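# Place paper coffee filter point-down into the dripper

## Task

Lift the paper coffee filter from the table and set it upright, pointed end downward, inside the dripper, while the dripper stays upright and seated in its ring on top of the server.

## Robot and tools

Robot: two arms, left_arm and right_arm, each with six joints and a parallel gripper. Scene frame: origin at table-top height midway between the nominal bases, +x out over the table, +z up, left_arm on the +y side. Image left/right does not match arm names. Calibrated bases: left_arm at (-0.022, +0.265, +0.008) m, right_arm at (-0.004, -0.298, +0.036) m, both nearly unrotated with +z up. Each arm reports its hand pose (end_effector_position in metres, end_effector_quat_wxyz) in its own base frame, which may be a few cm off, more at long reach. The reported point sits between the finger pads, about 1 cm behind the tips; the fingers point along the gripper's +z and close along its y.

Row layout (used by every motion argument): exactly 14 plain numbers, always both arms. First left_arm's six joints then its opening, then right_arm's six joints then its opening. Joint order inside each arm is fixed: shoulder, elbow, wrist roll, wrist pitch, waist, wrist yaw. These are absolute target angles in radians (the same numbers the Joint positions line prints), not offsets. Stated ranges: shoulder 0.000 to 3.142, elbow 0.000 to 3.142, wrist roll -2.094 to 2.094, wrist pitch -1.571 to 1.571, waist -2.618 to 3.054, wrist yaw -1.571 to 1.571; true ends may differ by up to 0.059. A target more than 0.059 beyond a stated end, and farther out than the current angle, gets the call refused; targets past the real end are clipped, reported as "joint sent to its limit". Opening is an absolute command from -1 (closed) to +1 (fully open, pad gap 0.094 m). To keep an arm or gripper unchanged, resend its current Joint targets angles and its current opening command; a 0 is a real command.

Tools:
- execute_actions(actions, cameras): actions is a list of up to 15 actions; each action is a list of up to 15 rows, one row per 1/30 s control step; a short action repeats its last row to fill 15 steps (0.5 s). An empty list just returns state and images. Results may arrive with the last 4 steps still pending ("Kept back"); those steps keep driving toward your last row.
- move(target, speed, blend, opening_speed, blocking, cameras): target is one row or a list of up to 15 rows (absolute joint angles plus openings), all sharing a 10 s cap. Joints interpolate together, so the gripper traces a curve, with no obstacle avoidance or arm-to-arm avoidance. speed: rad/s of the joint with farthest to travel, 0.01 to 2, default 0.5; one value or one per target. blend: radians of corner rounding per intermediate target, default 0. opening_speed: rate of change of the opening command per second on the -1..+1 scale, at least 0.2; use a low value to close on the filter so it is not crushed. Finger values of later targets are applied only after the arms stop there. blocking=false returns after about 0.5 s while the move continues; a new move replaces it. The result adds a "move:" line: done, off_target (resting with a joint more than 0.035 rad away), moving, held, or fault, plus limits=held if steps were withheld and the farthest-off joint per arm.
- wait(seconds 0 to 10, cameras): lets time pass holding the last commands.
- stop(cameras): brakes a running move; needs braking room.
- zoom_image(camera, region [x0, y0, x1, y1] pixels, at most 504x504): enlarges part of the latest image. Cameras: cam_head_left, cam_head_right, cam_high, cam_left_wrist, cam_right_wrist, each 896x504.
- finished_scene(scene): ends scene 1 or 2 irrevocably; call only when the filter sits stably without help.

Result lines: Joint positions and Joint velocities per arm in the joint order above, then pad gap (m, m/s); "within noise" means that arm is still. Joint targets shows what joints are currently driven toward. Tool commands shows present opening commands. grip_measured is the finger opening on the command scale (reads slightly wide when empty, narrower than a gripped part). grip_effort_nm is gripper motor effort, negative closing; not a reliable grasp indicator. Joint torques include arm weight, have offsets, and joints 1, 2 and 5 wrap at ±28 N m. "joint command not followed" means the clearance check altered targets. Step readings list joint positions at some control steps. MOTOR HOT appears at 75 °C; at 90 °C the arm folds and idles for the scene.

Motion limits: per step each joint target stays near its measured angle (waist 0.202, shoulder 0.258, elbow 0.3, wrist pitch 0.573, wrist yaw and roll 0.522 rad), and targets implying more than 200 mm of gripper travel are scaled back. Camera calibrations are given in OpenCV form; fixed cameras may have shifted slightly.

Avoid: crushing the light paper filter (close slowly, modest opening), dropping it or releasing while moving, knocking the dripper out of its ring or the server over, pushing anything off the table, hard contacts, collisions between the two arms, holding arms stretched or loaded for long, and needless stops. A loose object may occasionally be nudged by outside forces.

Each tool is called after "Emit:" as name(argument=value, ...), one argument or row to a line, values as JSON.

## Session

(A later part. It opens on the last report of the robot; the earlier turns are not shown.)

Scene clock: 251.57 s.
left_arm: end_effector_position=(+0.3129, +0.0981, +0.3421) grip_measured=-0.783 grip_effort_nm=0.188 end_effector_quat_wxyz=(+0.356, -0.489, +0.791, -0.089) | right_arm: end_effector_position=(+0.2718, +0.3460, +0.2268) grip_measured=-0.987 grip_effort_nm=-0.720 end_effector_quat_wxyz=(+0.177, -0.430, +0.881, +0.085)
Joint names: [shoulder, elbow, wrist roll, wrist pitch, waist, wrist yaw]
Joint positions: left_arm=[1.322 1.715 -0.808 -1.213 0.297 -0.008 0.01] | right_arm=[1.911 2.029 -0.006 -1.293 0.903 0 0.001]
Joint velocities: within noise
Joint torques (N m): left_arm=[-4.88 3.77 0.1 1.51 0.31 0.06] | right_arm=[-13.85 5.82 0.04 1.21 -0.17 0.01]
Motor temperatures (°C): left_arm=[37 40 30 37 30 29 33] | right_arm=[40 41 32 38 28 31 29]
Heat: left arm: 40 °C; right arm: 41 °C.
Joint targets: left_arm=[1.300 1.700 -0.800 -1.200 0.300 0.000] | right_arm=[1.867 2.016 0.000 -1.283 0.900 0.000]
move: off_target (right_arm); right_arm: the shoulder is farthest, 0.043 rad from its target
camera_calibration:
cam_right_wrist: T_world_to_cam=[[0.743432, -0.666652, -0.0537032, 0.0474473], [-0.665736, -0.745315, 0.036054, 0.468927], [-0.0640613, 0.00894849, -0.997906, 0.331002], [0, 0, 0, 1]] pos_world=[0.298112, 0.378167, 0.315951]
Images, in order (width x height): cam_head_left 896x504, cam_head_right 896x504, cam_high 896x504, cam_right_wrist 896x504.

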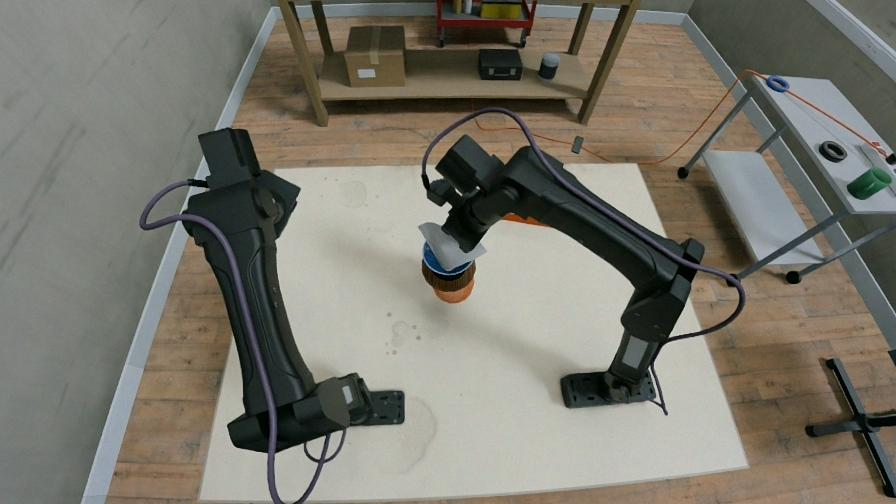

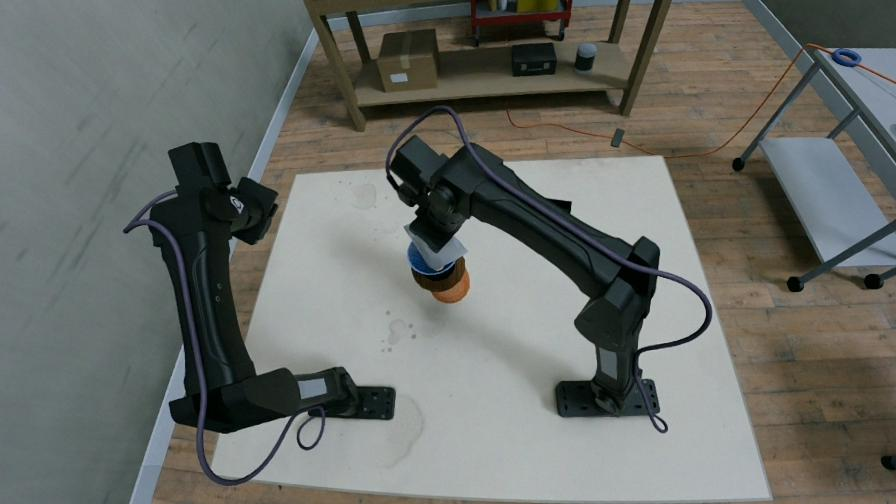

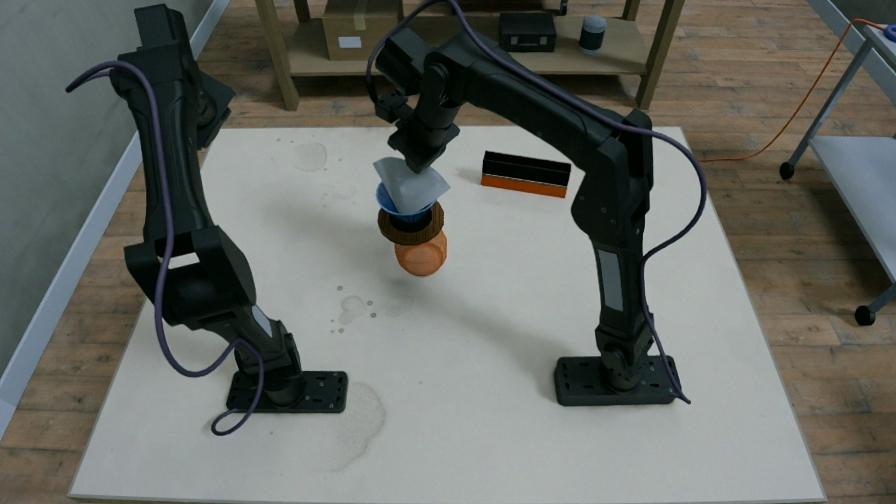

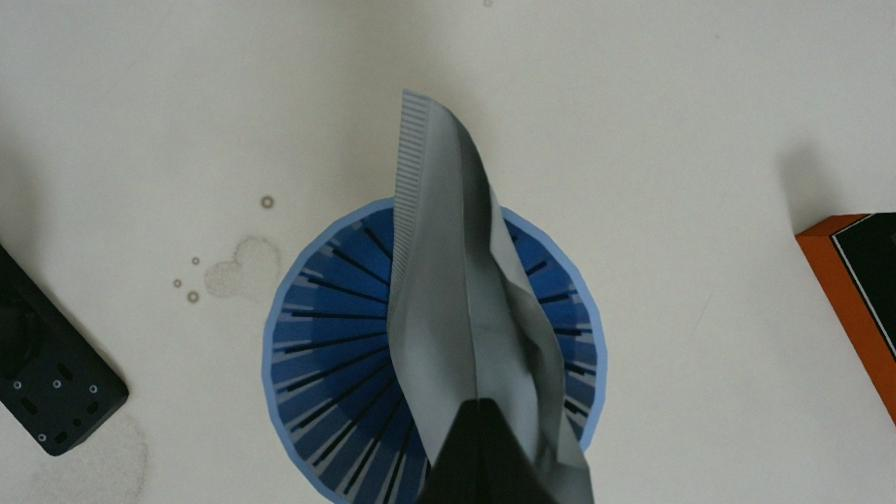

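Emit:
move(
  target=[1.3,1.7,-0.8,-1.2,0.3,0,-0.78,1.9259,2.2066,0,-1.4152,0.9,0,-1],
  speed=0.15,
  cameras=["cam_right_wrist","cam_head_left","cam_head_right","cam_high"],
)

Emit:
zoom_image(
  camera="cam_head_left",
  region=[380, 190, 540, 320],
)

Emit:
zoom_image(
  camera="cam_high",
  region=[340, 130, 500, 290],
)

Scene clock: 253.73 s.
left_arm: end_effector_position=(+0.3129, +0.0981, +0.3421) grip_measured=-0.783 grip_effort_nm=0.183 end_effector_quat_wxyz=(+0.356, -0.489, +0.791, -0.089) | right_arm: end_effector_position=(+0.2671, +0.3401, +0.2647) grip_measured=-0.987 grip_effort_nm=-0.725 end_effector_quat_wxyz=(+0.194, -0.429, +0.878, +0.093)
Joint names: [shoulder, elbow, wrist roll, wrist pitch, waist, wrist yaw]
Joint positions: left_arm=[1.322 1.715 -0.808 -1.213 0.297 -0.008 0.01] | right_arm=[1.911 2.179 -0.006 -1.406 0.903 0 0.001]
Joint velocities: within noise
Joint torques (N m): left_arm=[-4.86 3.77 0.11 1.51 0.31 0.08] | right_arm=[-8.1 8.73 0.04 1.07 -0.17 0.01]
Motor temperatures (°C): left_arm=[37 40 30 37 30 29 33] | right_arm=[40 41 32 38 28 31 29]
Heat: left arm: 40 °C; right arm: 41 °C.
Joint targets: left_arm=[1.300 1.700 -0.800 -1.200 0.300 0.000] | right_arm=[1.926 2.207 0.000 -1.415 0.900 0.000]
move: done
camera_calibration:
cam_right_wrist: T_world_to_cam=[[0.744676, -0.665075, -0.0559666, 0.0487428], [-0.66614, -0.745827, -0.000491817, 0.470002], [-0.0414143, 0.0376478, -0.998433, 0.352954], [0, 0, 0, 1]] pos_world=[0.291407, 0.36967, 0.35536]
Images, in order (width x height): cam_head_left 896x504, cam_head_right 896x504, cam_high 896x504, cam_right_wrist 896x504.

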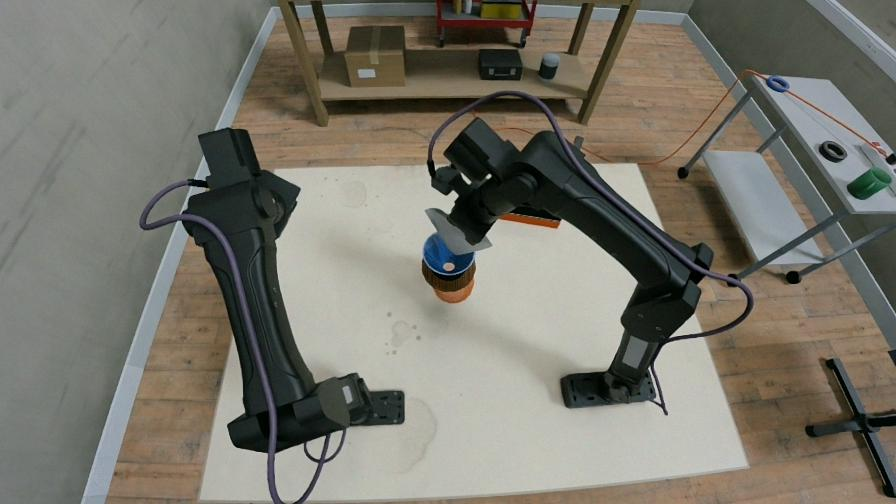

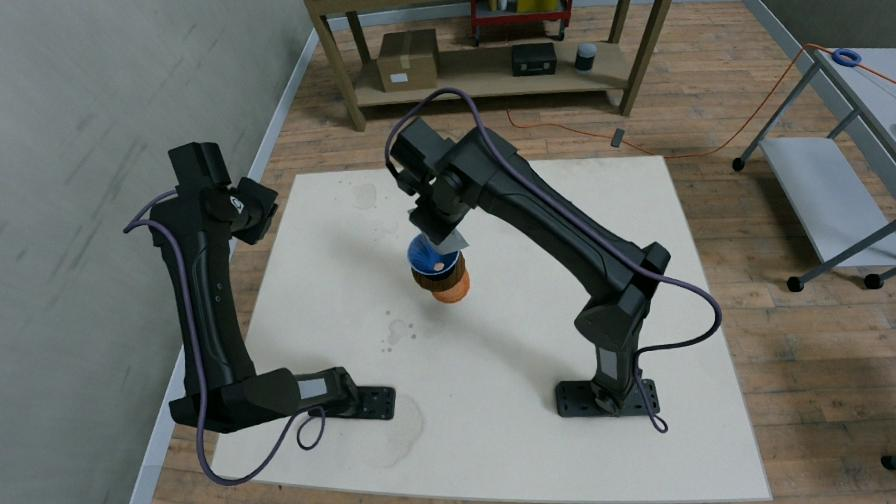

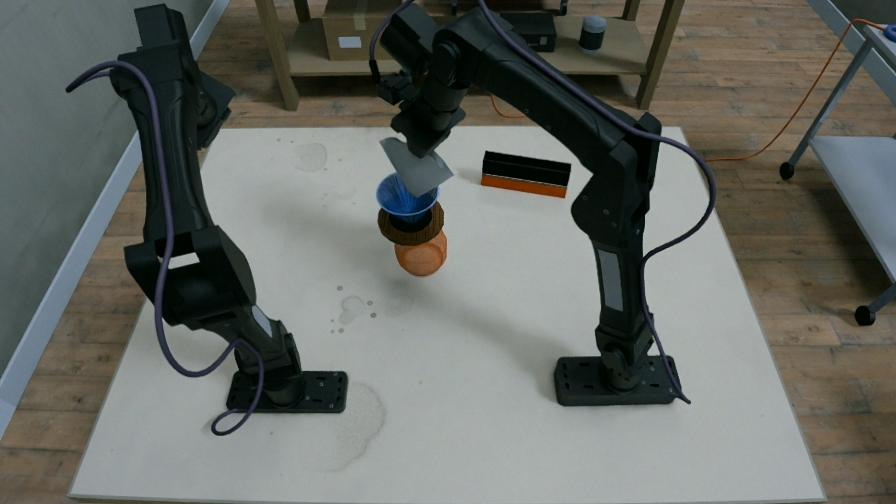

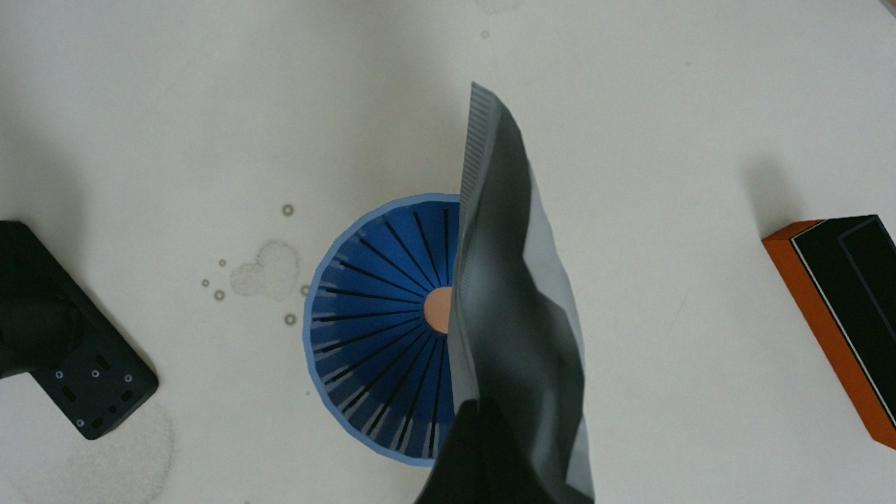

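Scaled by 3.150 from the camera's 896x504 image, which has a finer 1280x720 frame.

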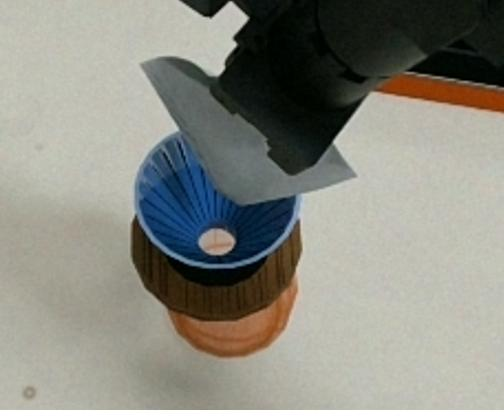

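Scaled by 3.150 from the camera's 896x504 image, which has a finer 1280x720 frame.

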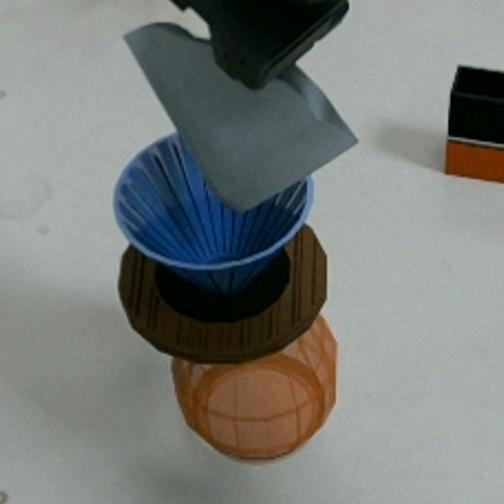

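Emit:
move(
  target=[
    [1.3,1.7,-0.8,-1.2,0.3,0,-0.78,1.9631,2.2604,0,-1.4318,0.935,0,-1],
    [1.3,1.7,-0.8,-1.2,0.3,0,-0.78,1.8997,2.0597,0,-1.2945,0.935,0,-1],
  ],
  speed=0.12,
  cameras=["cam_right_wrist","cam_head_left","cam_head_right","cam_high"],
)

Emit:
zoom_image(
  camera="cam_head_left",
  region=[380, 190, 540, 320],
)

Emit:
zoom_image(
  camera="cam_high",
  region=[340, 130, 500, 290],
)

Scene clock: 256.97 s.
left_arm: end_effector_position=(+0.3129, +0.0981, +0.3421) grip_measured=-0.783 grip_effort_nm=0.183 end_effector_quat_wxyz=(+0.356, -0.489, +0.791, -0.089) | right_arm: end_effector_position=(+0.2655, +0.3575, +0.2271) grip_measured=-0.987 grip_effort_nm=-0.720 end_effector_quat_wxyz=(+0.175, -0.443, +0.875, +0.087)
Joint names: [shoulder, elbow, wrist roll, wrist pitch, waist, wrist yaw]
Joint positions: left_arm=[1.322 1.715 -0.808 -1.213 0.297 -0.008 0.01] | right_arm=[1.94 2.072 -0.006 -1.31 0.93 0 0.001]
Joint velocities: within noise
Joint torques (N m): left_arm=[-4.86 3.77 0.09 1.5 0.32 0.08] | right_arm=[-13.78 5.79 0.03 1.26 0.46 0.01]
Motor temperatures (°C): left_arm=[37 40 30 37 30 29 33] | right_arm=[40 41 32 38 28 31 29]
Heat: left arm: 40 °C; right arm: 41 °C.
Joint targets: left_arm=[1.300 1.700 -0.800 -1.200 0.300 0.000] | right_arm=[1.900 2.060 0.000 -1.295 0.935 0.000]
move: off_target (right_arm); right_arm: the shoulder is farthest, 0.040 rad from its target
camera_calibration:
cam_right_wrist: T_world_to_cam=[[0.761115, -0.646405, -0.0535113, 0.0478277], [-0.645239, -0.762979, 0.039098, 0.473458], [-0.0661011, 0.00476954, -0.997802, 0.332849], [0, 0, 0, 1]] pos_world=[0.291093, 0.390567, 0.316165]
Images, in order (width x height): cam_head_left 896x504, cam_head_right 896x504, cam_high 896x504, cam_right_wrist 896x504.

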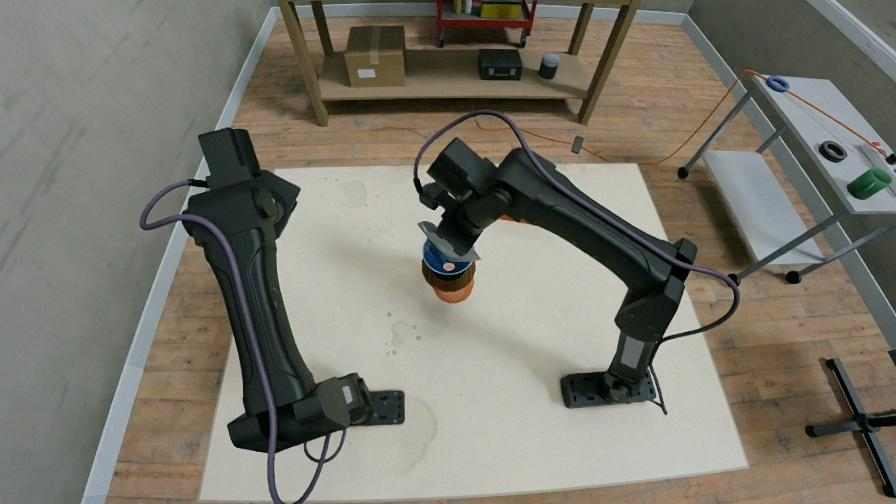

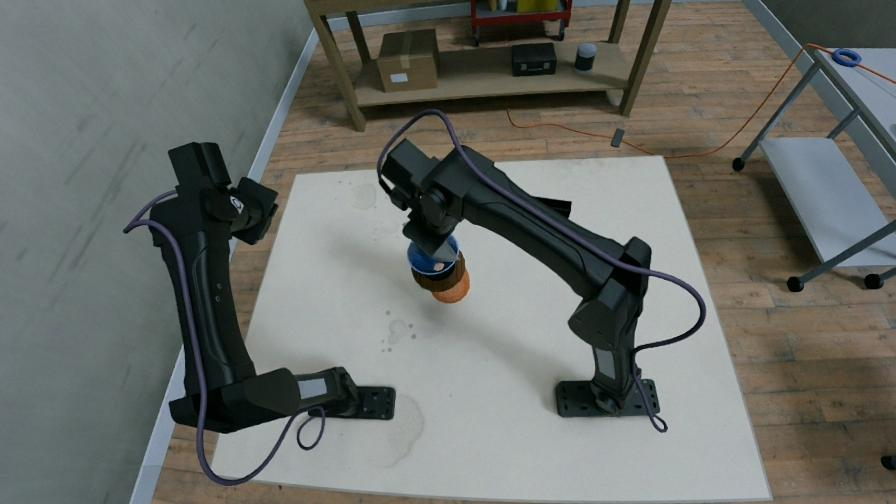

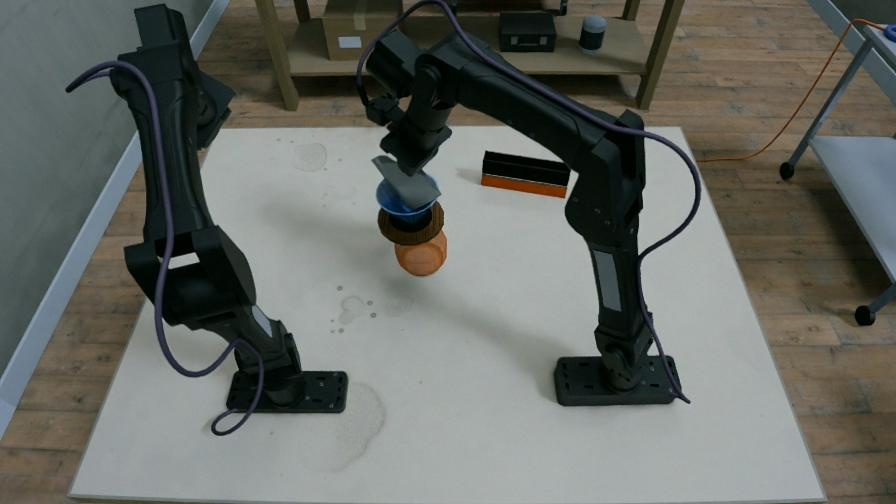

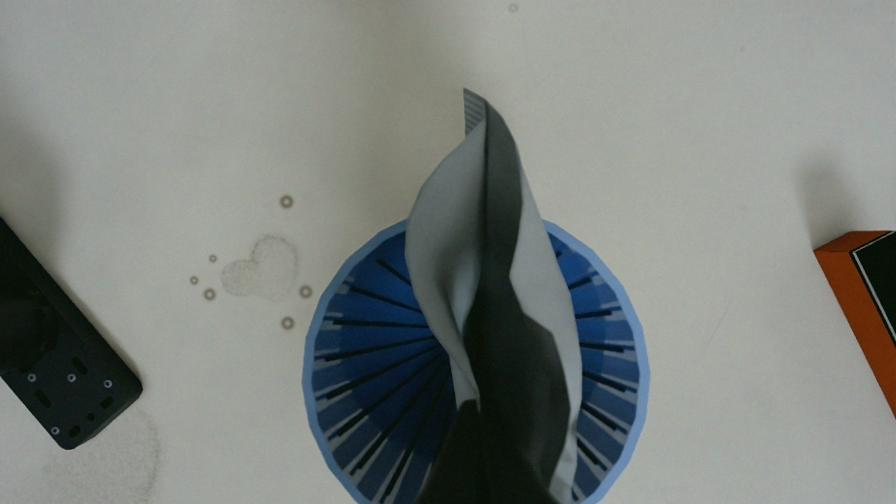

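Scaled by 3.150 from the camera's 896x504 image, which has a finer 1280x720 frame.

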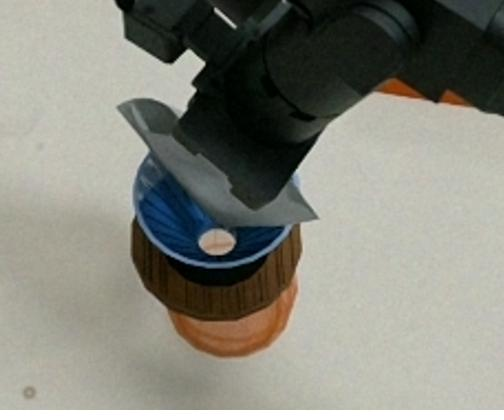

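Scaled by 3.150 from the camera's 896x504 image, which has a finer 1280x720 frame.

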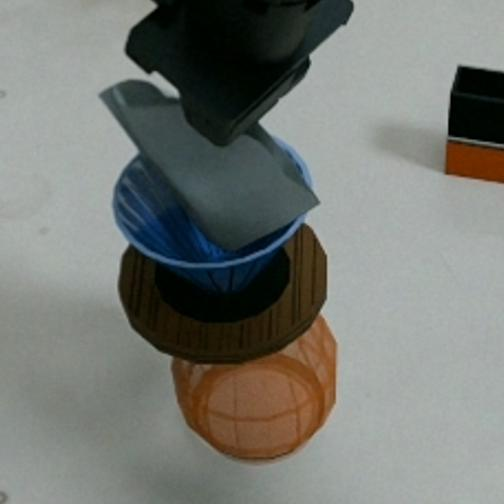

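Emit:
move(
  target=[1.3,1.7,-0.8,-1.2,0.3,0,-0.78,1.8997,2.0597,0,-1.2945,0.935,0,-0.75],
  opening_speed=0.2,
  cameras=["cam_right_wrist","cam_head_left","cam_head_right","cam_high"],
)

Emit:
zoom_image(
  camera="cam_head_left",
  region=[380, 190, 540, 320],
)

Emit:
zoom_image(
  camera="cam_high",
  region=[340, 130, 500, 290],
)

Scene clock: 259.23 s.
left_arm: end_effector_position=(+0.3129, +0.0981, +0.3421) grip_measured=-0.783 grip_effort_nm=0.178 end_effector_quat_wxyz=(+0.356, -0.489, +0.791, -0.089) | right_arm: end_effector_position=(+0.2661, +0.3583, +0.2275) grip_measured=-0.753 grip_effort_nm=0.125 end_effector_quat_wxyz=(+0.177, -0.442, +0.875, +0.088)
Joint names: [shoulder, elbow, wrist roll, wrist pitch, waist, wrist yaw]
Joint positions: left_arm=[1.322 1.715 -0.808 -1.213 0.297 -0.008 0.01] | right_arm=[1.94 2.072 -0.006 -1.306 0.93 0 0.012]
Joint velocities: within noise
Joint torques (N m): left_arm=[-4.89 3.75 0.11 1.51 0.35 0.09] | right_arm=[-13.81 5.81 0.03 1.22 0.46 0.02]
Motor temperatures (°C): left_arm=[37 40 30 37 30 29 33] | right_arm=[41 41 32 38 28 31 29]
Heat: left arm: 40 °C; right arm: 41 °C.
Joint targets: left_arm=[1.300 1.700 -0.800 -1.200 0.300 0.000] | right_arm=[1.900 2.060 0.000 -1.295 0.935 0.000]
move: off_target (right_arm); right_arm: the shoulder is farthest, 0.040 rad from its target
camera_calibration:
cam_right_wrist: T_world_to_cam=[[0.761262, -0.646208, -0.053799, 0.0478731], [-0.64534, -0.763114, 0.0345319, 0.475603], [-0.0633695, 0.00843083, -0.997955, 0.331319], [0, 0, 0, 1]] pos_world=[0.291477, 0.391082, 0.316794]
Images, in order (width x height): cam_head_left 896x504, cam_head_right 896x504, cam_high 896x504, cam_right_wrist 896x504.

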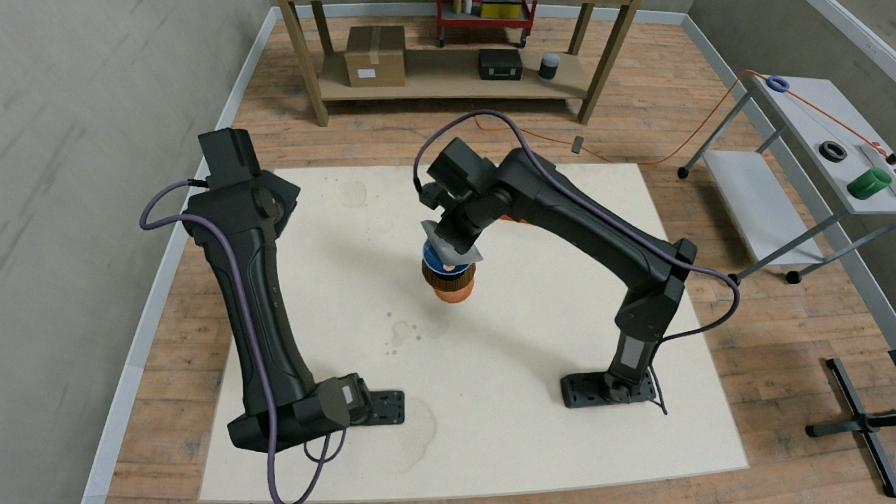

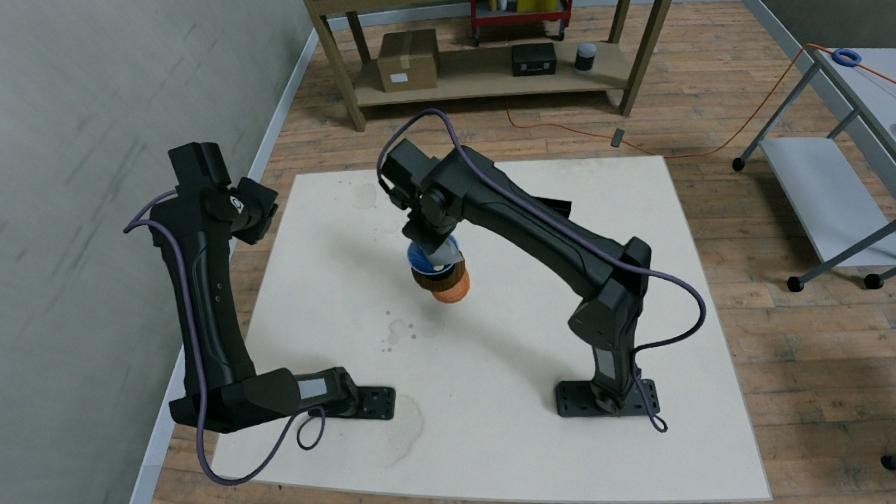

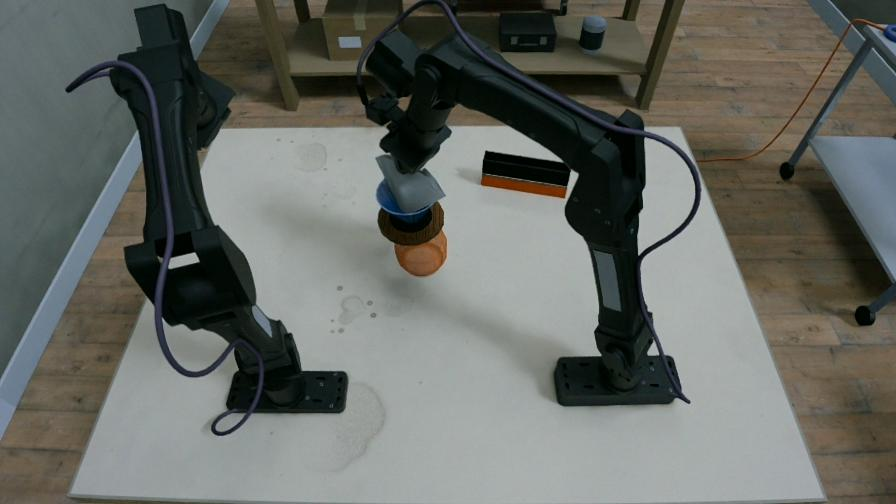

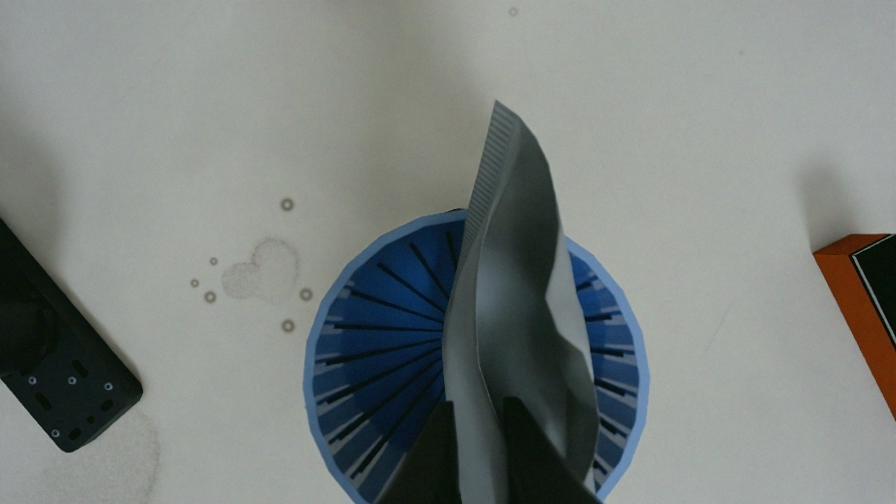

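Scaled by 3.150 from the camera's 896x504 image, which has a finer 1280x720 frame.

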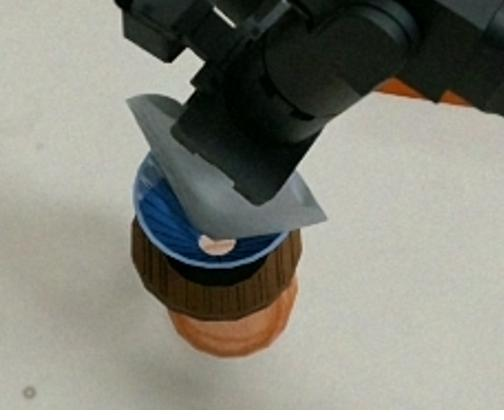

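Scaled by 3.150 from the camera's 896x504 image, which has a finer 1280x720 frame.

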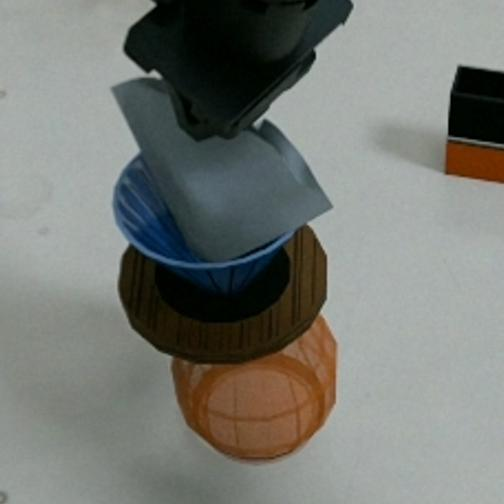

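Emit:
move(
  target=[1.3,1.7,-0.8,-1.2,0.3,0,-0.78,1.9188,2.2902,0,-1.5059,0.933,0,-0.75],
  speed=0.08,
  cameras=["cam_right_wrist","cam_head_left","cam_head_right","cam_high"],
)

Emit:
zoom_image(
  camera="cam_head_left",
  region=[380, 190, 540, 320],
)

Emit:
zoom_image(
  camera="cam_high",
  region=[340, 130, 500, 290],
)

Scene clock: 263.13 s.
left_arm: end_effector_position=(+0.3129, +0.0981, +0.3421) grip_measured=-0.783 grip_effort_nm=0.188 end_effector_quat_wxyz=(+0.356, -0.489, +0.791, -0.089) | right_arm: end_effector_position=(+0.2530, +0.3407, +0.2701) grip_measured=-0.753 grip_effort_nm=0.129 end_effector_quat_wxyz=(+0.176, -0.442, +0.875, +0.088)
Joint names: [shoulder, elbow, wrist roll, wrist pitch, waist, wrist yaw]
Joint positions: left_arm=[1.322 1.715 -0.808 -1.213 0.297 -0.008 0.01] | right_arm=[1.94 2.262 -0.006 -1.497 0.93 0 0.012]
Joint velocities: within noise
Joint torques (N m): left_arm=[-4.86 3.84 0.11 1.49 0.34 0.05] | right_arm=[-11.43 8.54 0.03 1 0.31 0.01]
Motor temperatures (°C): left_arm=[37 40 30 37 30 29 33] | right_arm=[42 41 32 37 28 31 29]
Heat: left arm: 40 °C; right arm: 42 °C.
Joint targets: left_arm=[1.300 1.700 -0.800 -1.200 0.300 0.000] | right_arm=[1.919 2.290 0.000 -1.506 0.933 0.000]
move: done
camera_calibration:
cam_right_wrist: T_world_to_cam=[[0.761213, -0.646274, -0.0537032, 0.0487975], [-0.645308, -0.763071, 0.036054, 0.451837], [-0.0642801, 0.00721034, -0.997906, 0.373748], [0, 0, 0, 1]] pos_world=[0.278453, 0.373625, 0.359295]
Images, in order (width x height): cam_head_left 896x504, cam_head_right 896x504, cam_high 896x504, cam_right_wrist 896x504.

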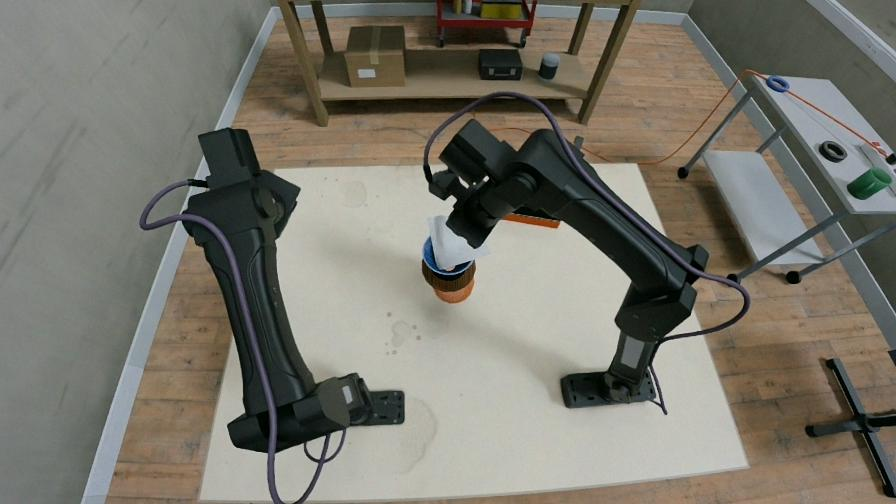

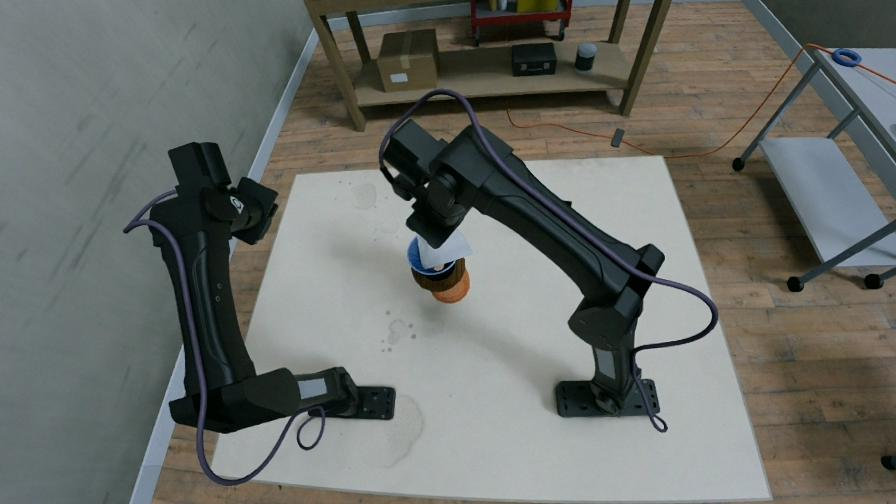

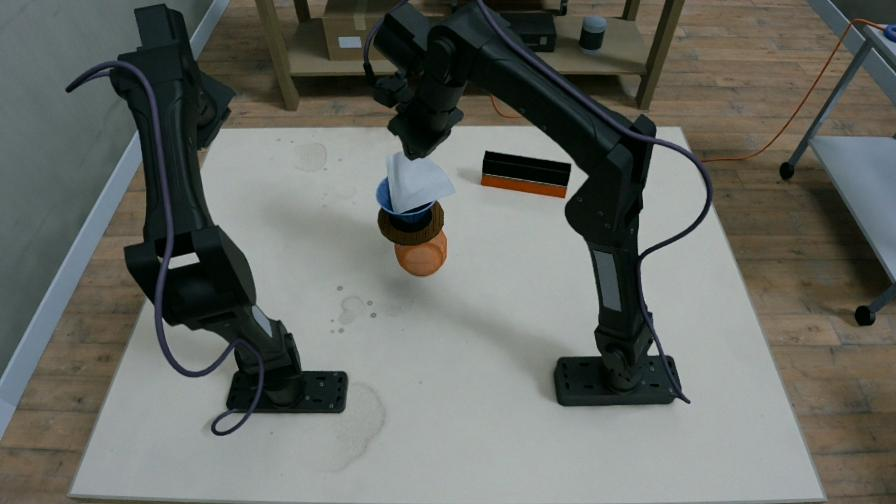

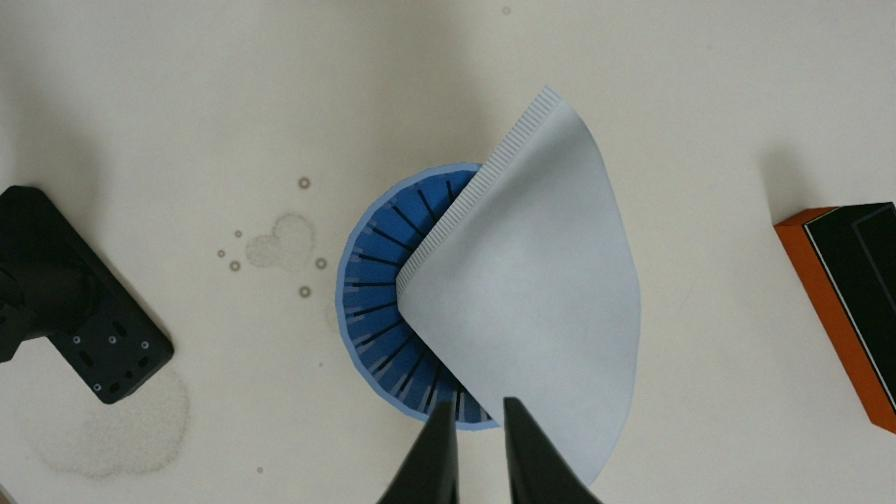

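Scaled by 3.150 from the camera's 896x504 image, which has a finer 1280x720 frame.

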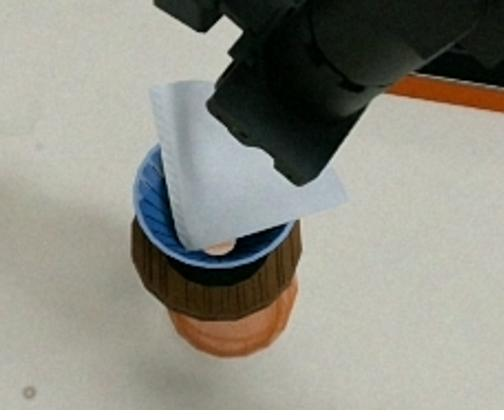

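Scaled by 3.150 from the camera's 896x504 image, which has a finer 1280x720 frame.

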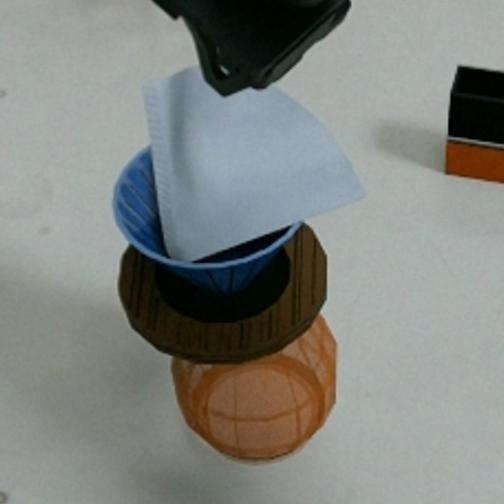

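Emit:
move(
  target=[
    [1.3,1.7,-0.8,-1.2,0.3,0,-0.78,1.95,2.3,0,-1.49,0.933,0,1],
    [1.3,1.7,-0.8,-1.2,0.3,0,-0.78,1.95,2.3,-0.1,-1.49,0.85,0,1],
    [1.3,1.7,-0.8,-1.2,0.3,0,-0.78,1.8816,1.9921,-0.1,-1.245,0.85,0,1],
  ],
  speed=[0.2,0.2,0.15],
  cameras=["cam_right_wrist","cam_head_left","cam_head_right","cam_high"],
)

Emit:
zoom_image(
  camera="cam_head_left",
  region=[380, 190, 540, 320],
)

Emit:
zoom_image(
  camera="cam_high",
  region=[340, 130, 500, 290],
)

Scene clock: 267.80 s.
left_arm: end_effector_position=(+0.3129, +0.0981, +0.3421) grip_measured=-0.783 grip_effort_nm=0.188 end_effector_quat_wxyz=(+0.356, -0.489, +0.791, -0.089) | right_arm: end_effector_position=(+0.2927, +0.3367, +0.2164) grip_measured=+0.997 grip_effort_nm=0.129 end_effector_quat_wxyz=(+0.182, -0.447, +0.873, +0.073)
Joint names: [shoulder, elbow, wrist roll, wrist pitch, waist, wrist yaw]
Joint positions: left_arm=[1.322 1.715 -0.808 -1.213 0.297 -0.008 0.01] | right_arm=[1.924 2.005 -0.093 -1.257 0.853 0 0.094]
Joint velocities: within noise
Joint torques (N m): left_arm=[-4.86 3.75 0.1 1.5 0.39 0.05] | right_arm=[-14 5.9 -0.11 1.23 -0.2 0.01]
Motor temperatures (°C): left_arm=[37 40 30 37 30 29 33] | right_arm=[42 41 32 37 28 31 29]
Heat: left arm: 40 °C; right arm: 42 °C.
Joint targets: left_arm=[1.300 1.700 -0.800 -1.200 0.300 0.000] | right_arm=[1.882 1.992 -0.100 -1.245 0.850 0.000]
move: off_target (right_arm); right_arm: the shoulder is farthest, 0.043 rad from its target
camera_calibration:
cam_right_wrist: T_world_to_cam=[[0.764143, -0.644737, -0.0200032, 0.004404], [-0.643863, -0.764252, 0.0368694, 0.476164], [-0.0390585, -0.0152942, -0.99912, 0.323198], [0, 0, 0, 1]] pos_world=[0.315843, 0.371692, 0.305445]
Images, in order (width x height): cam_head_left 896x504, cam_head_right 896x504, cam_high 896x504, cam_right_wrist 896x504.

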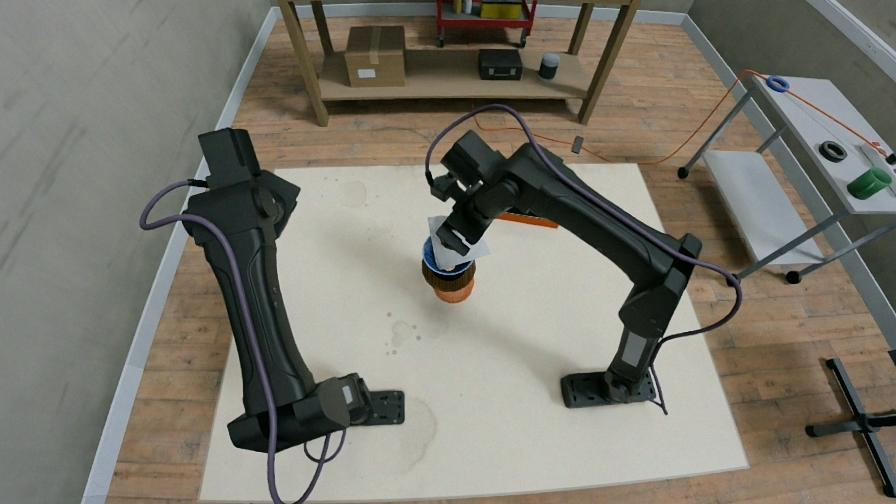

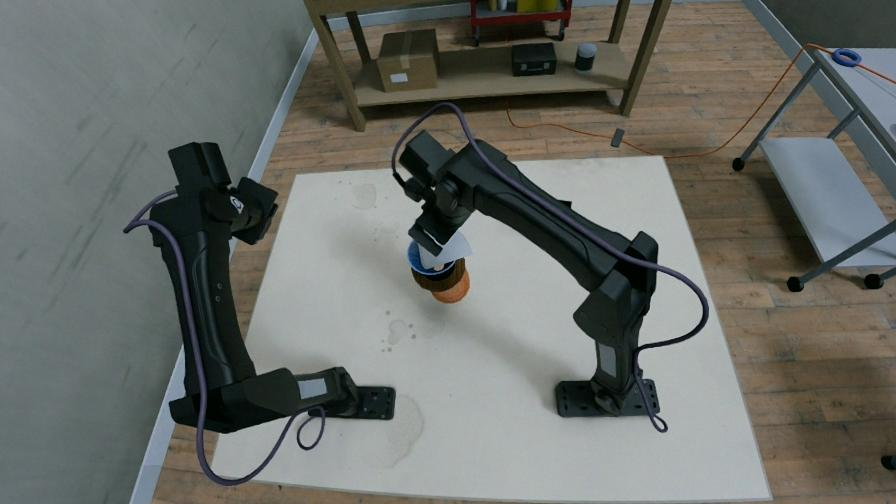

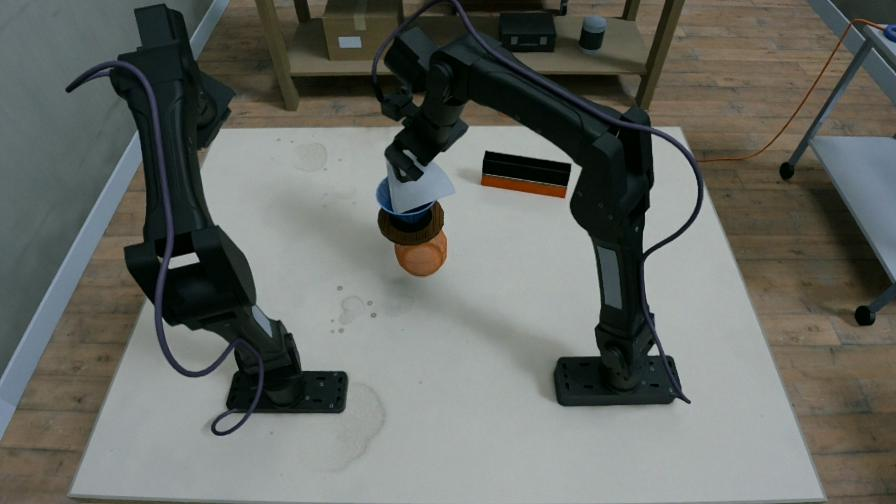

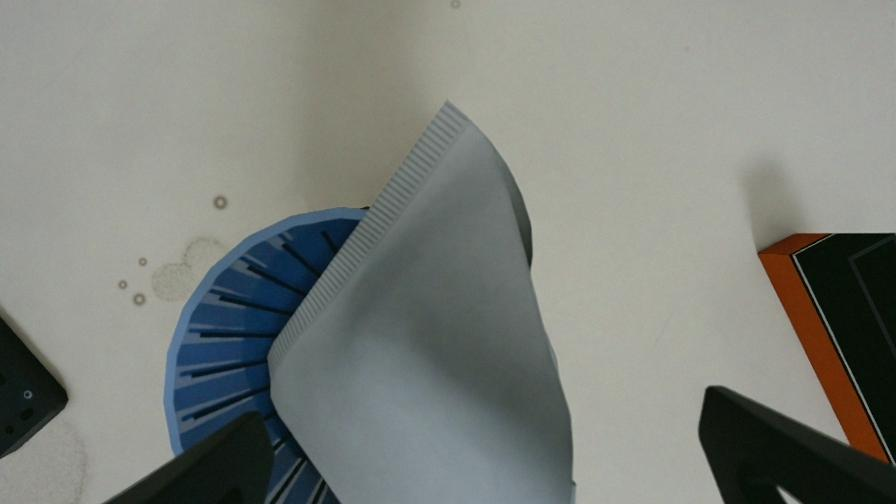

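Scaled by 3.150 from the camera's 896x504 image, which has a finer 1280x720 frame.

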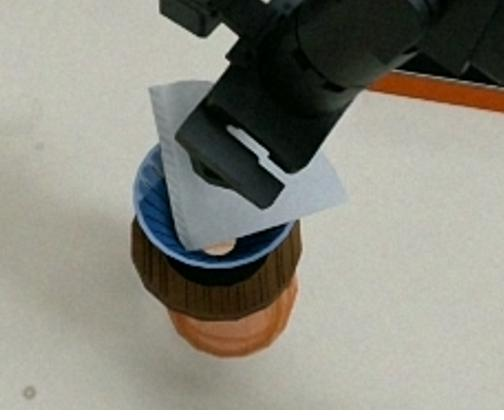

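Scaled by 3.150 from the camera's 896x504 image, which has a finer 1280x720 frame.

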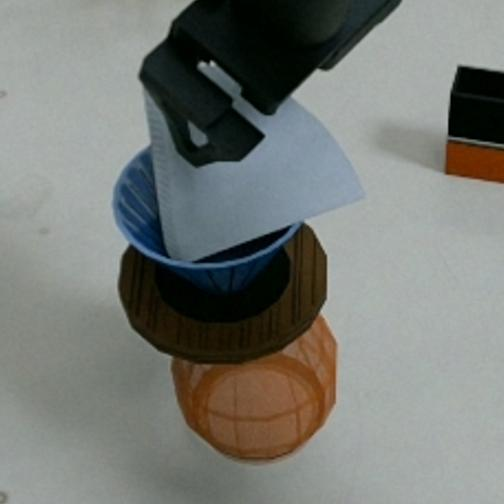

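Emit:
move(
  target=[1.3,1.7,-0.8,-1.2,0.3,0,-0.78,1.8816,1.9921,-0.1,-1.245,0.85,0,-0.4],
  opening_speed=0.5,
  cameras=["cam_right_wrist"],
)

Emit:
zoom_image(
  camera="cam_right_wrist",
  region=[300, 60, 804, 504],
)

Scene clock: 272.00 s.
left_arm: end_effector_position=(+0.3129, +0.0981, +0.3421) grip_measured=-0.783 grip_effort_nm=0.188 end_effector_quat_wxyz=(+0.356, -0.489, +0.791, -0.089) | right_arm: end_effector_position=(+0.2929, +0.3369, +0.2165) grip_measured=-0.397 grip_effort_nm=-0.183 end_effector_quat_wxyz=(+0.183, -0.447, +0.873, +0.073)
Joint names: [shoulder, elbow, wrist roll, wrist pitch, waist, wrist yaw]
Joint positions: left_arm=[1.322 1.715 -0.808 -1.213 0.297 -0.008 0.01] | right_arm=[1.924 2.005 -0.093 -1.256 0.853 0 0.028]
Joint velocities: within noise
Joint torques (N m): left_arm=[-4.92 3.85 0.09 1.5 0.36 0.06] | right_arm=[-13.98 5.9 -0.11 1.21 -0.21 0.01]
Motor temperatures (°C): left_arm=[37 40 30 37 30 29 33] | right_arm=[43 41 32 37 28 31 29]
Heat: left arm: 40 °C; right arm: 43 °C.
Joint targets: left_arm=[1.300 1.700 -0.800 -1.200 0.300 0.000] | right_arm=[1.882 1.992 -0.100 -1.245 0.850 0.000]
move: off_target (right_arm); right_arm: the shoulder is farthest, 0.043 rad from its target
camera_calibration:
cam_right_wrist: T_world_to_cam=[[0.764158, -0.644719, -0.0199839, 0.00438739], [-0.64389, -0.764283, 0.0357259, 0.476689], [-0.0383065, -0.0144328, -0.999162, 0.322815], [0, 0, 0, 1]] pos_world=[0.315948, 0.371813, 0.305602]
Images, in order (width x height): cam_right_wrist 896x504.

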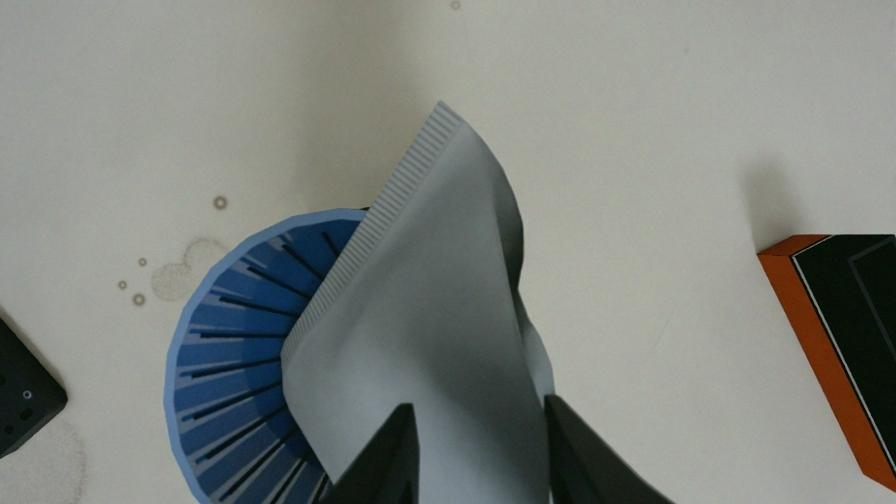

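Scaled by 1.000.

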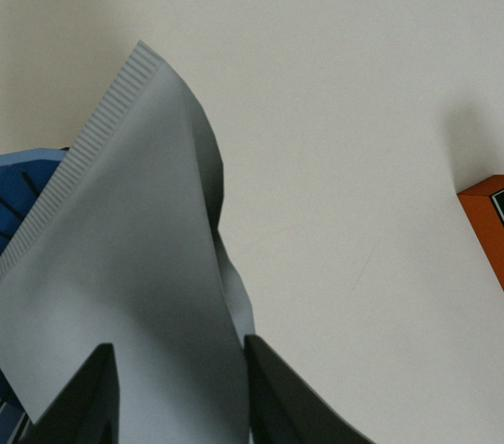

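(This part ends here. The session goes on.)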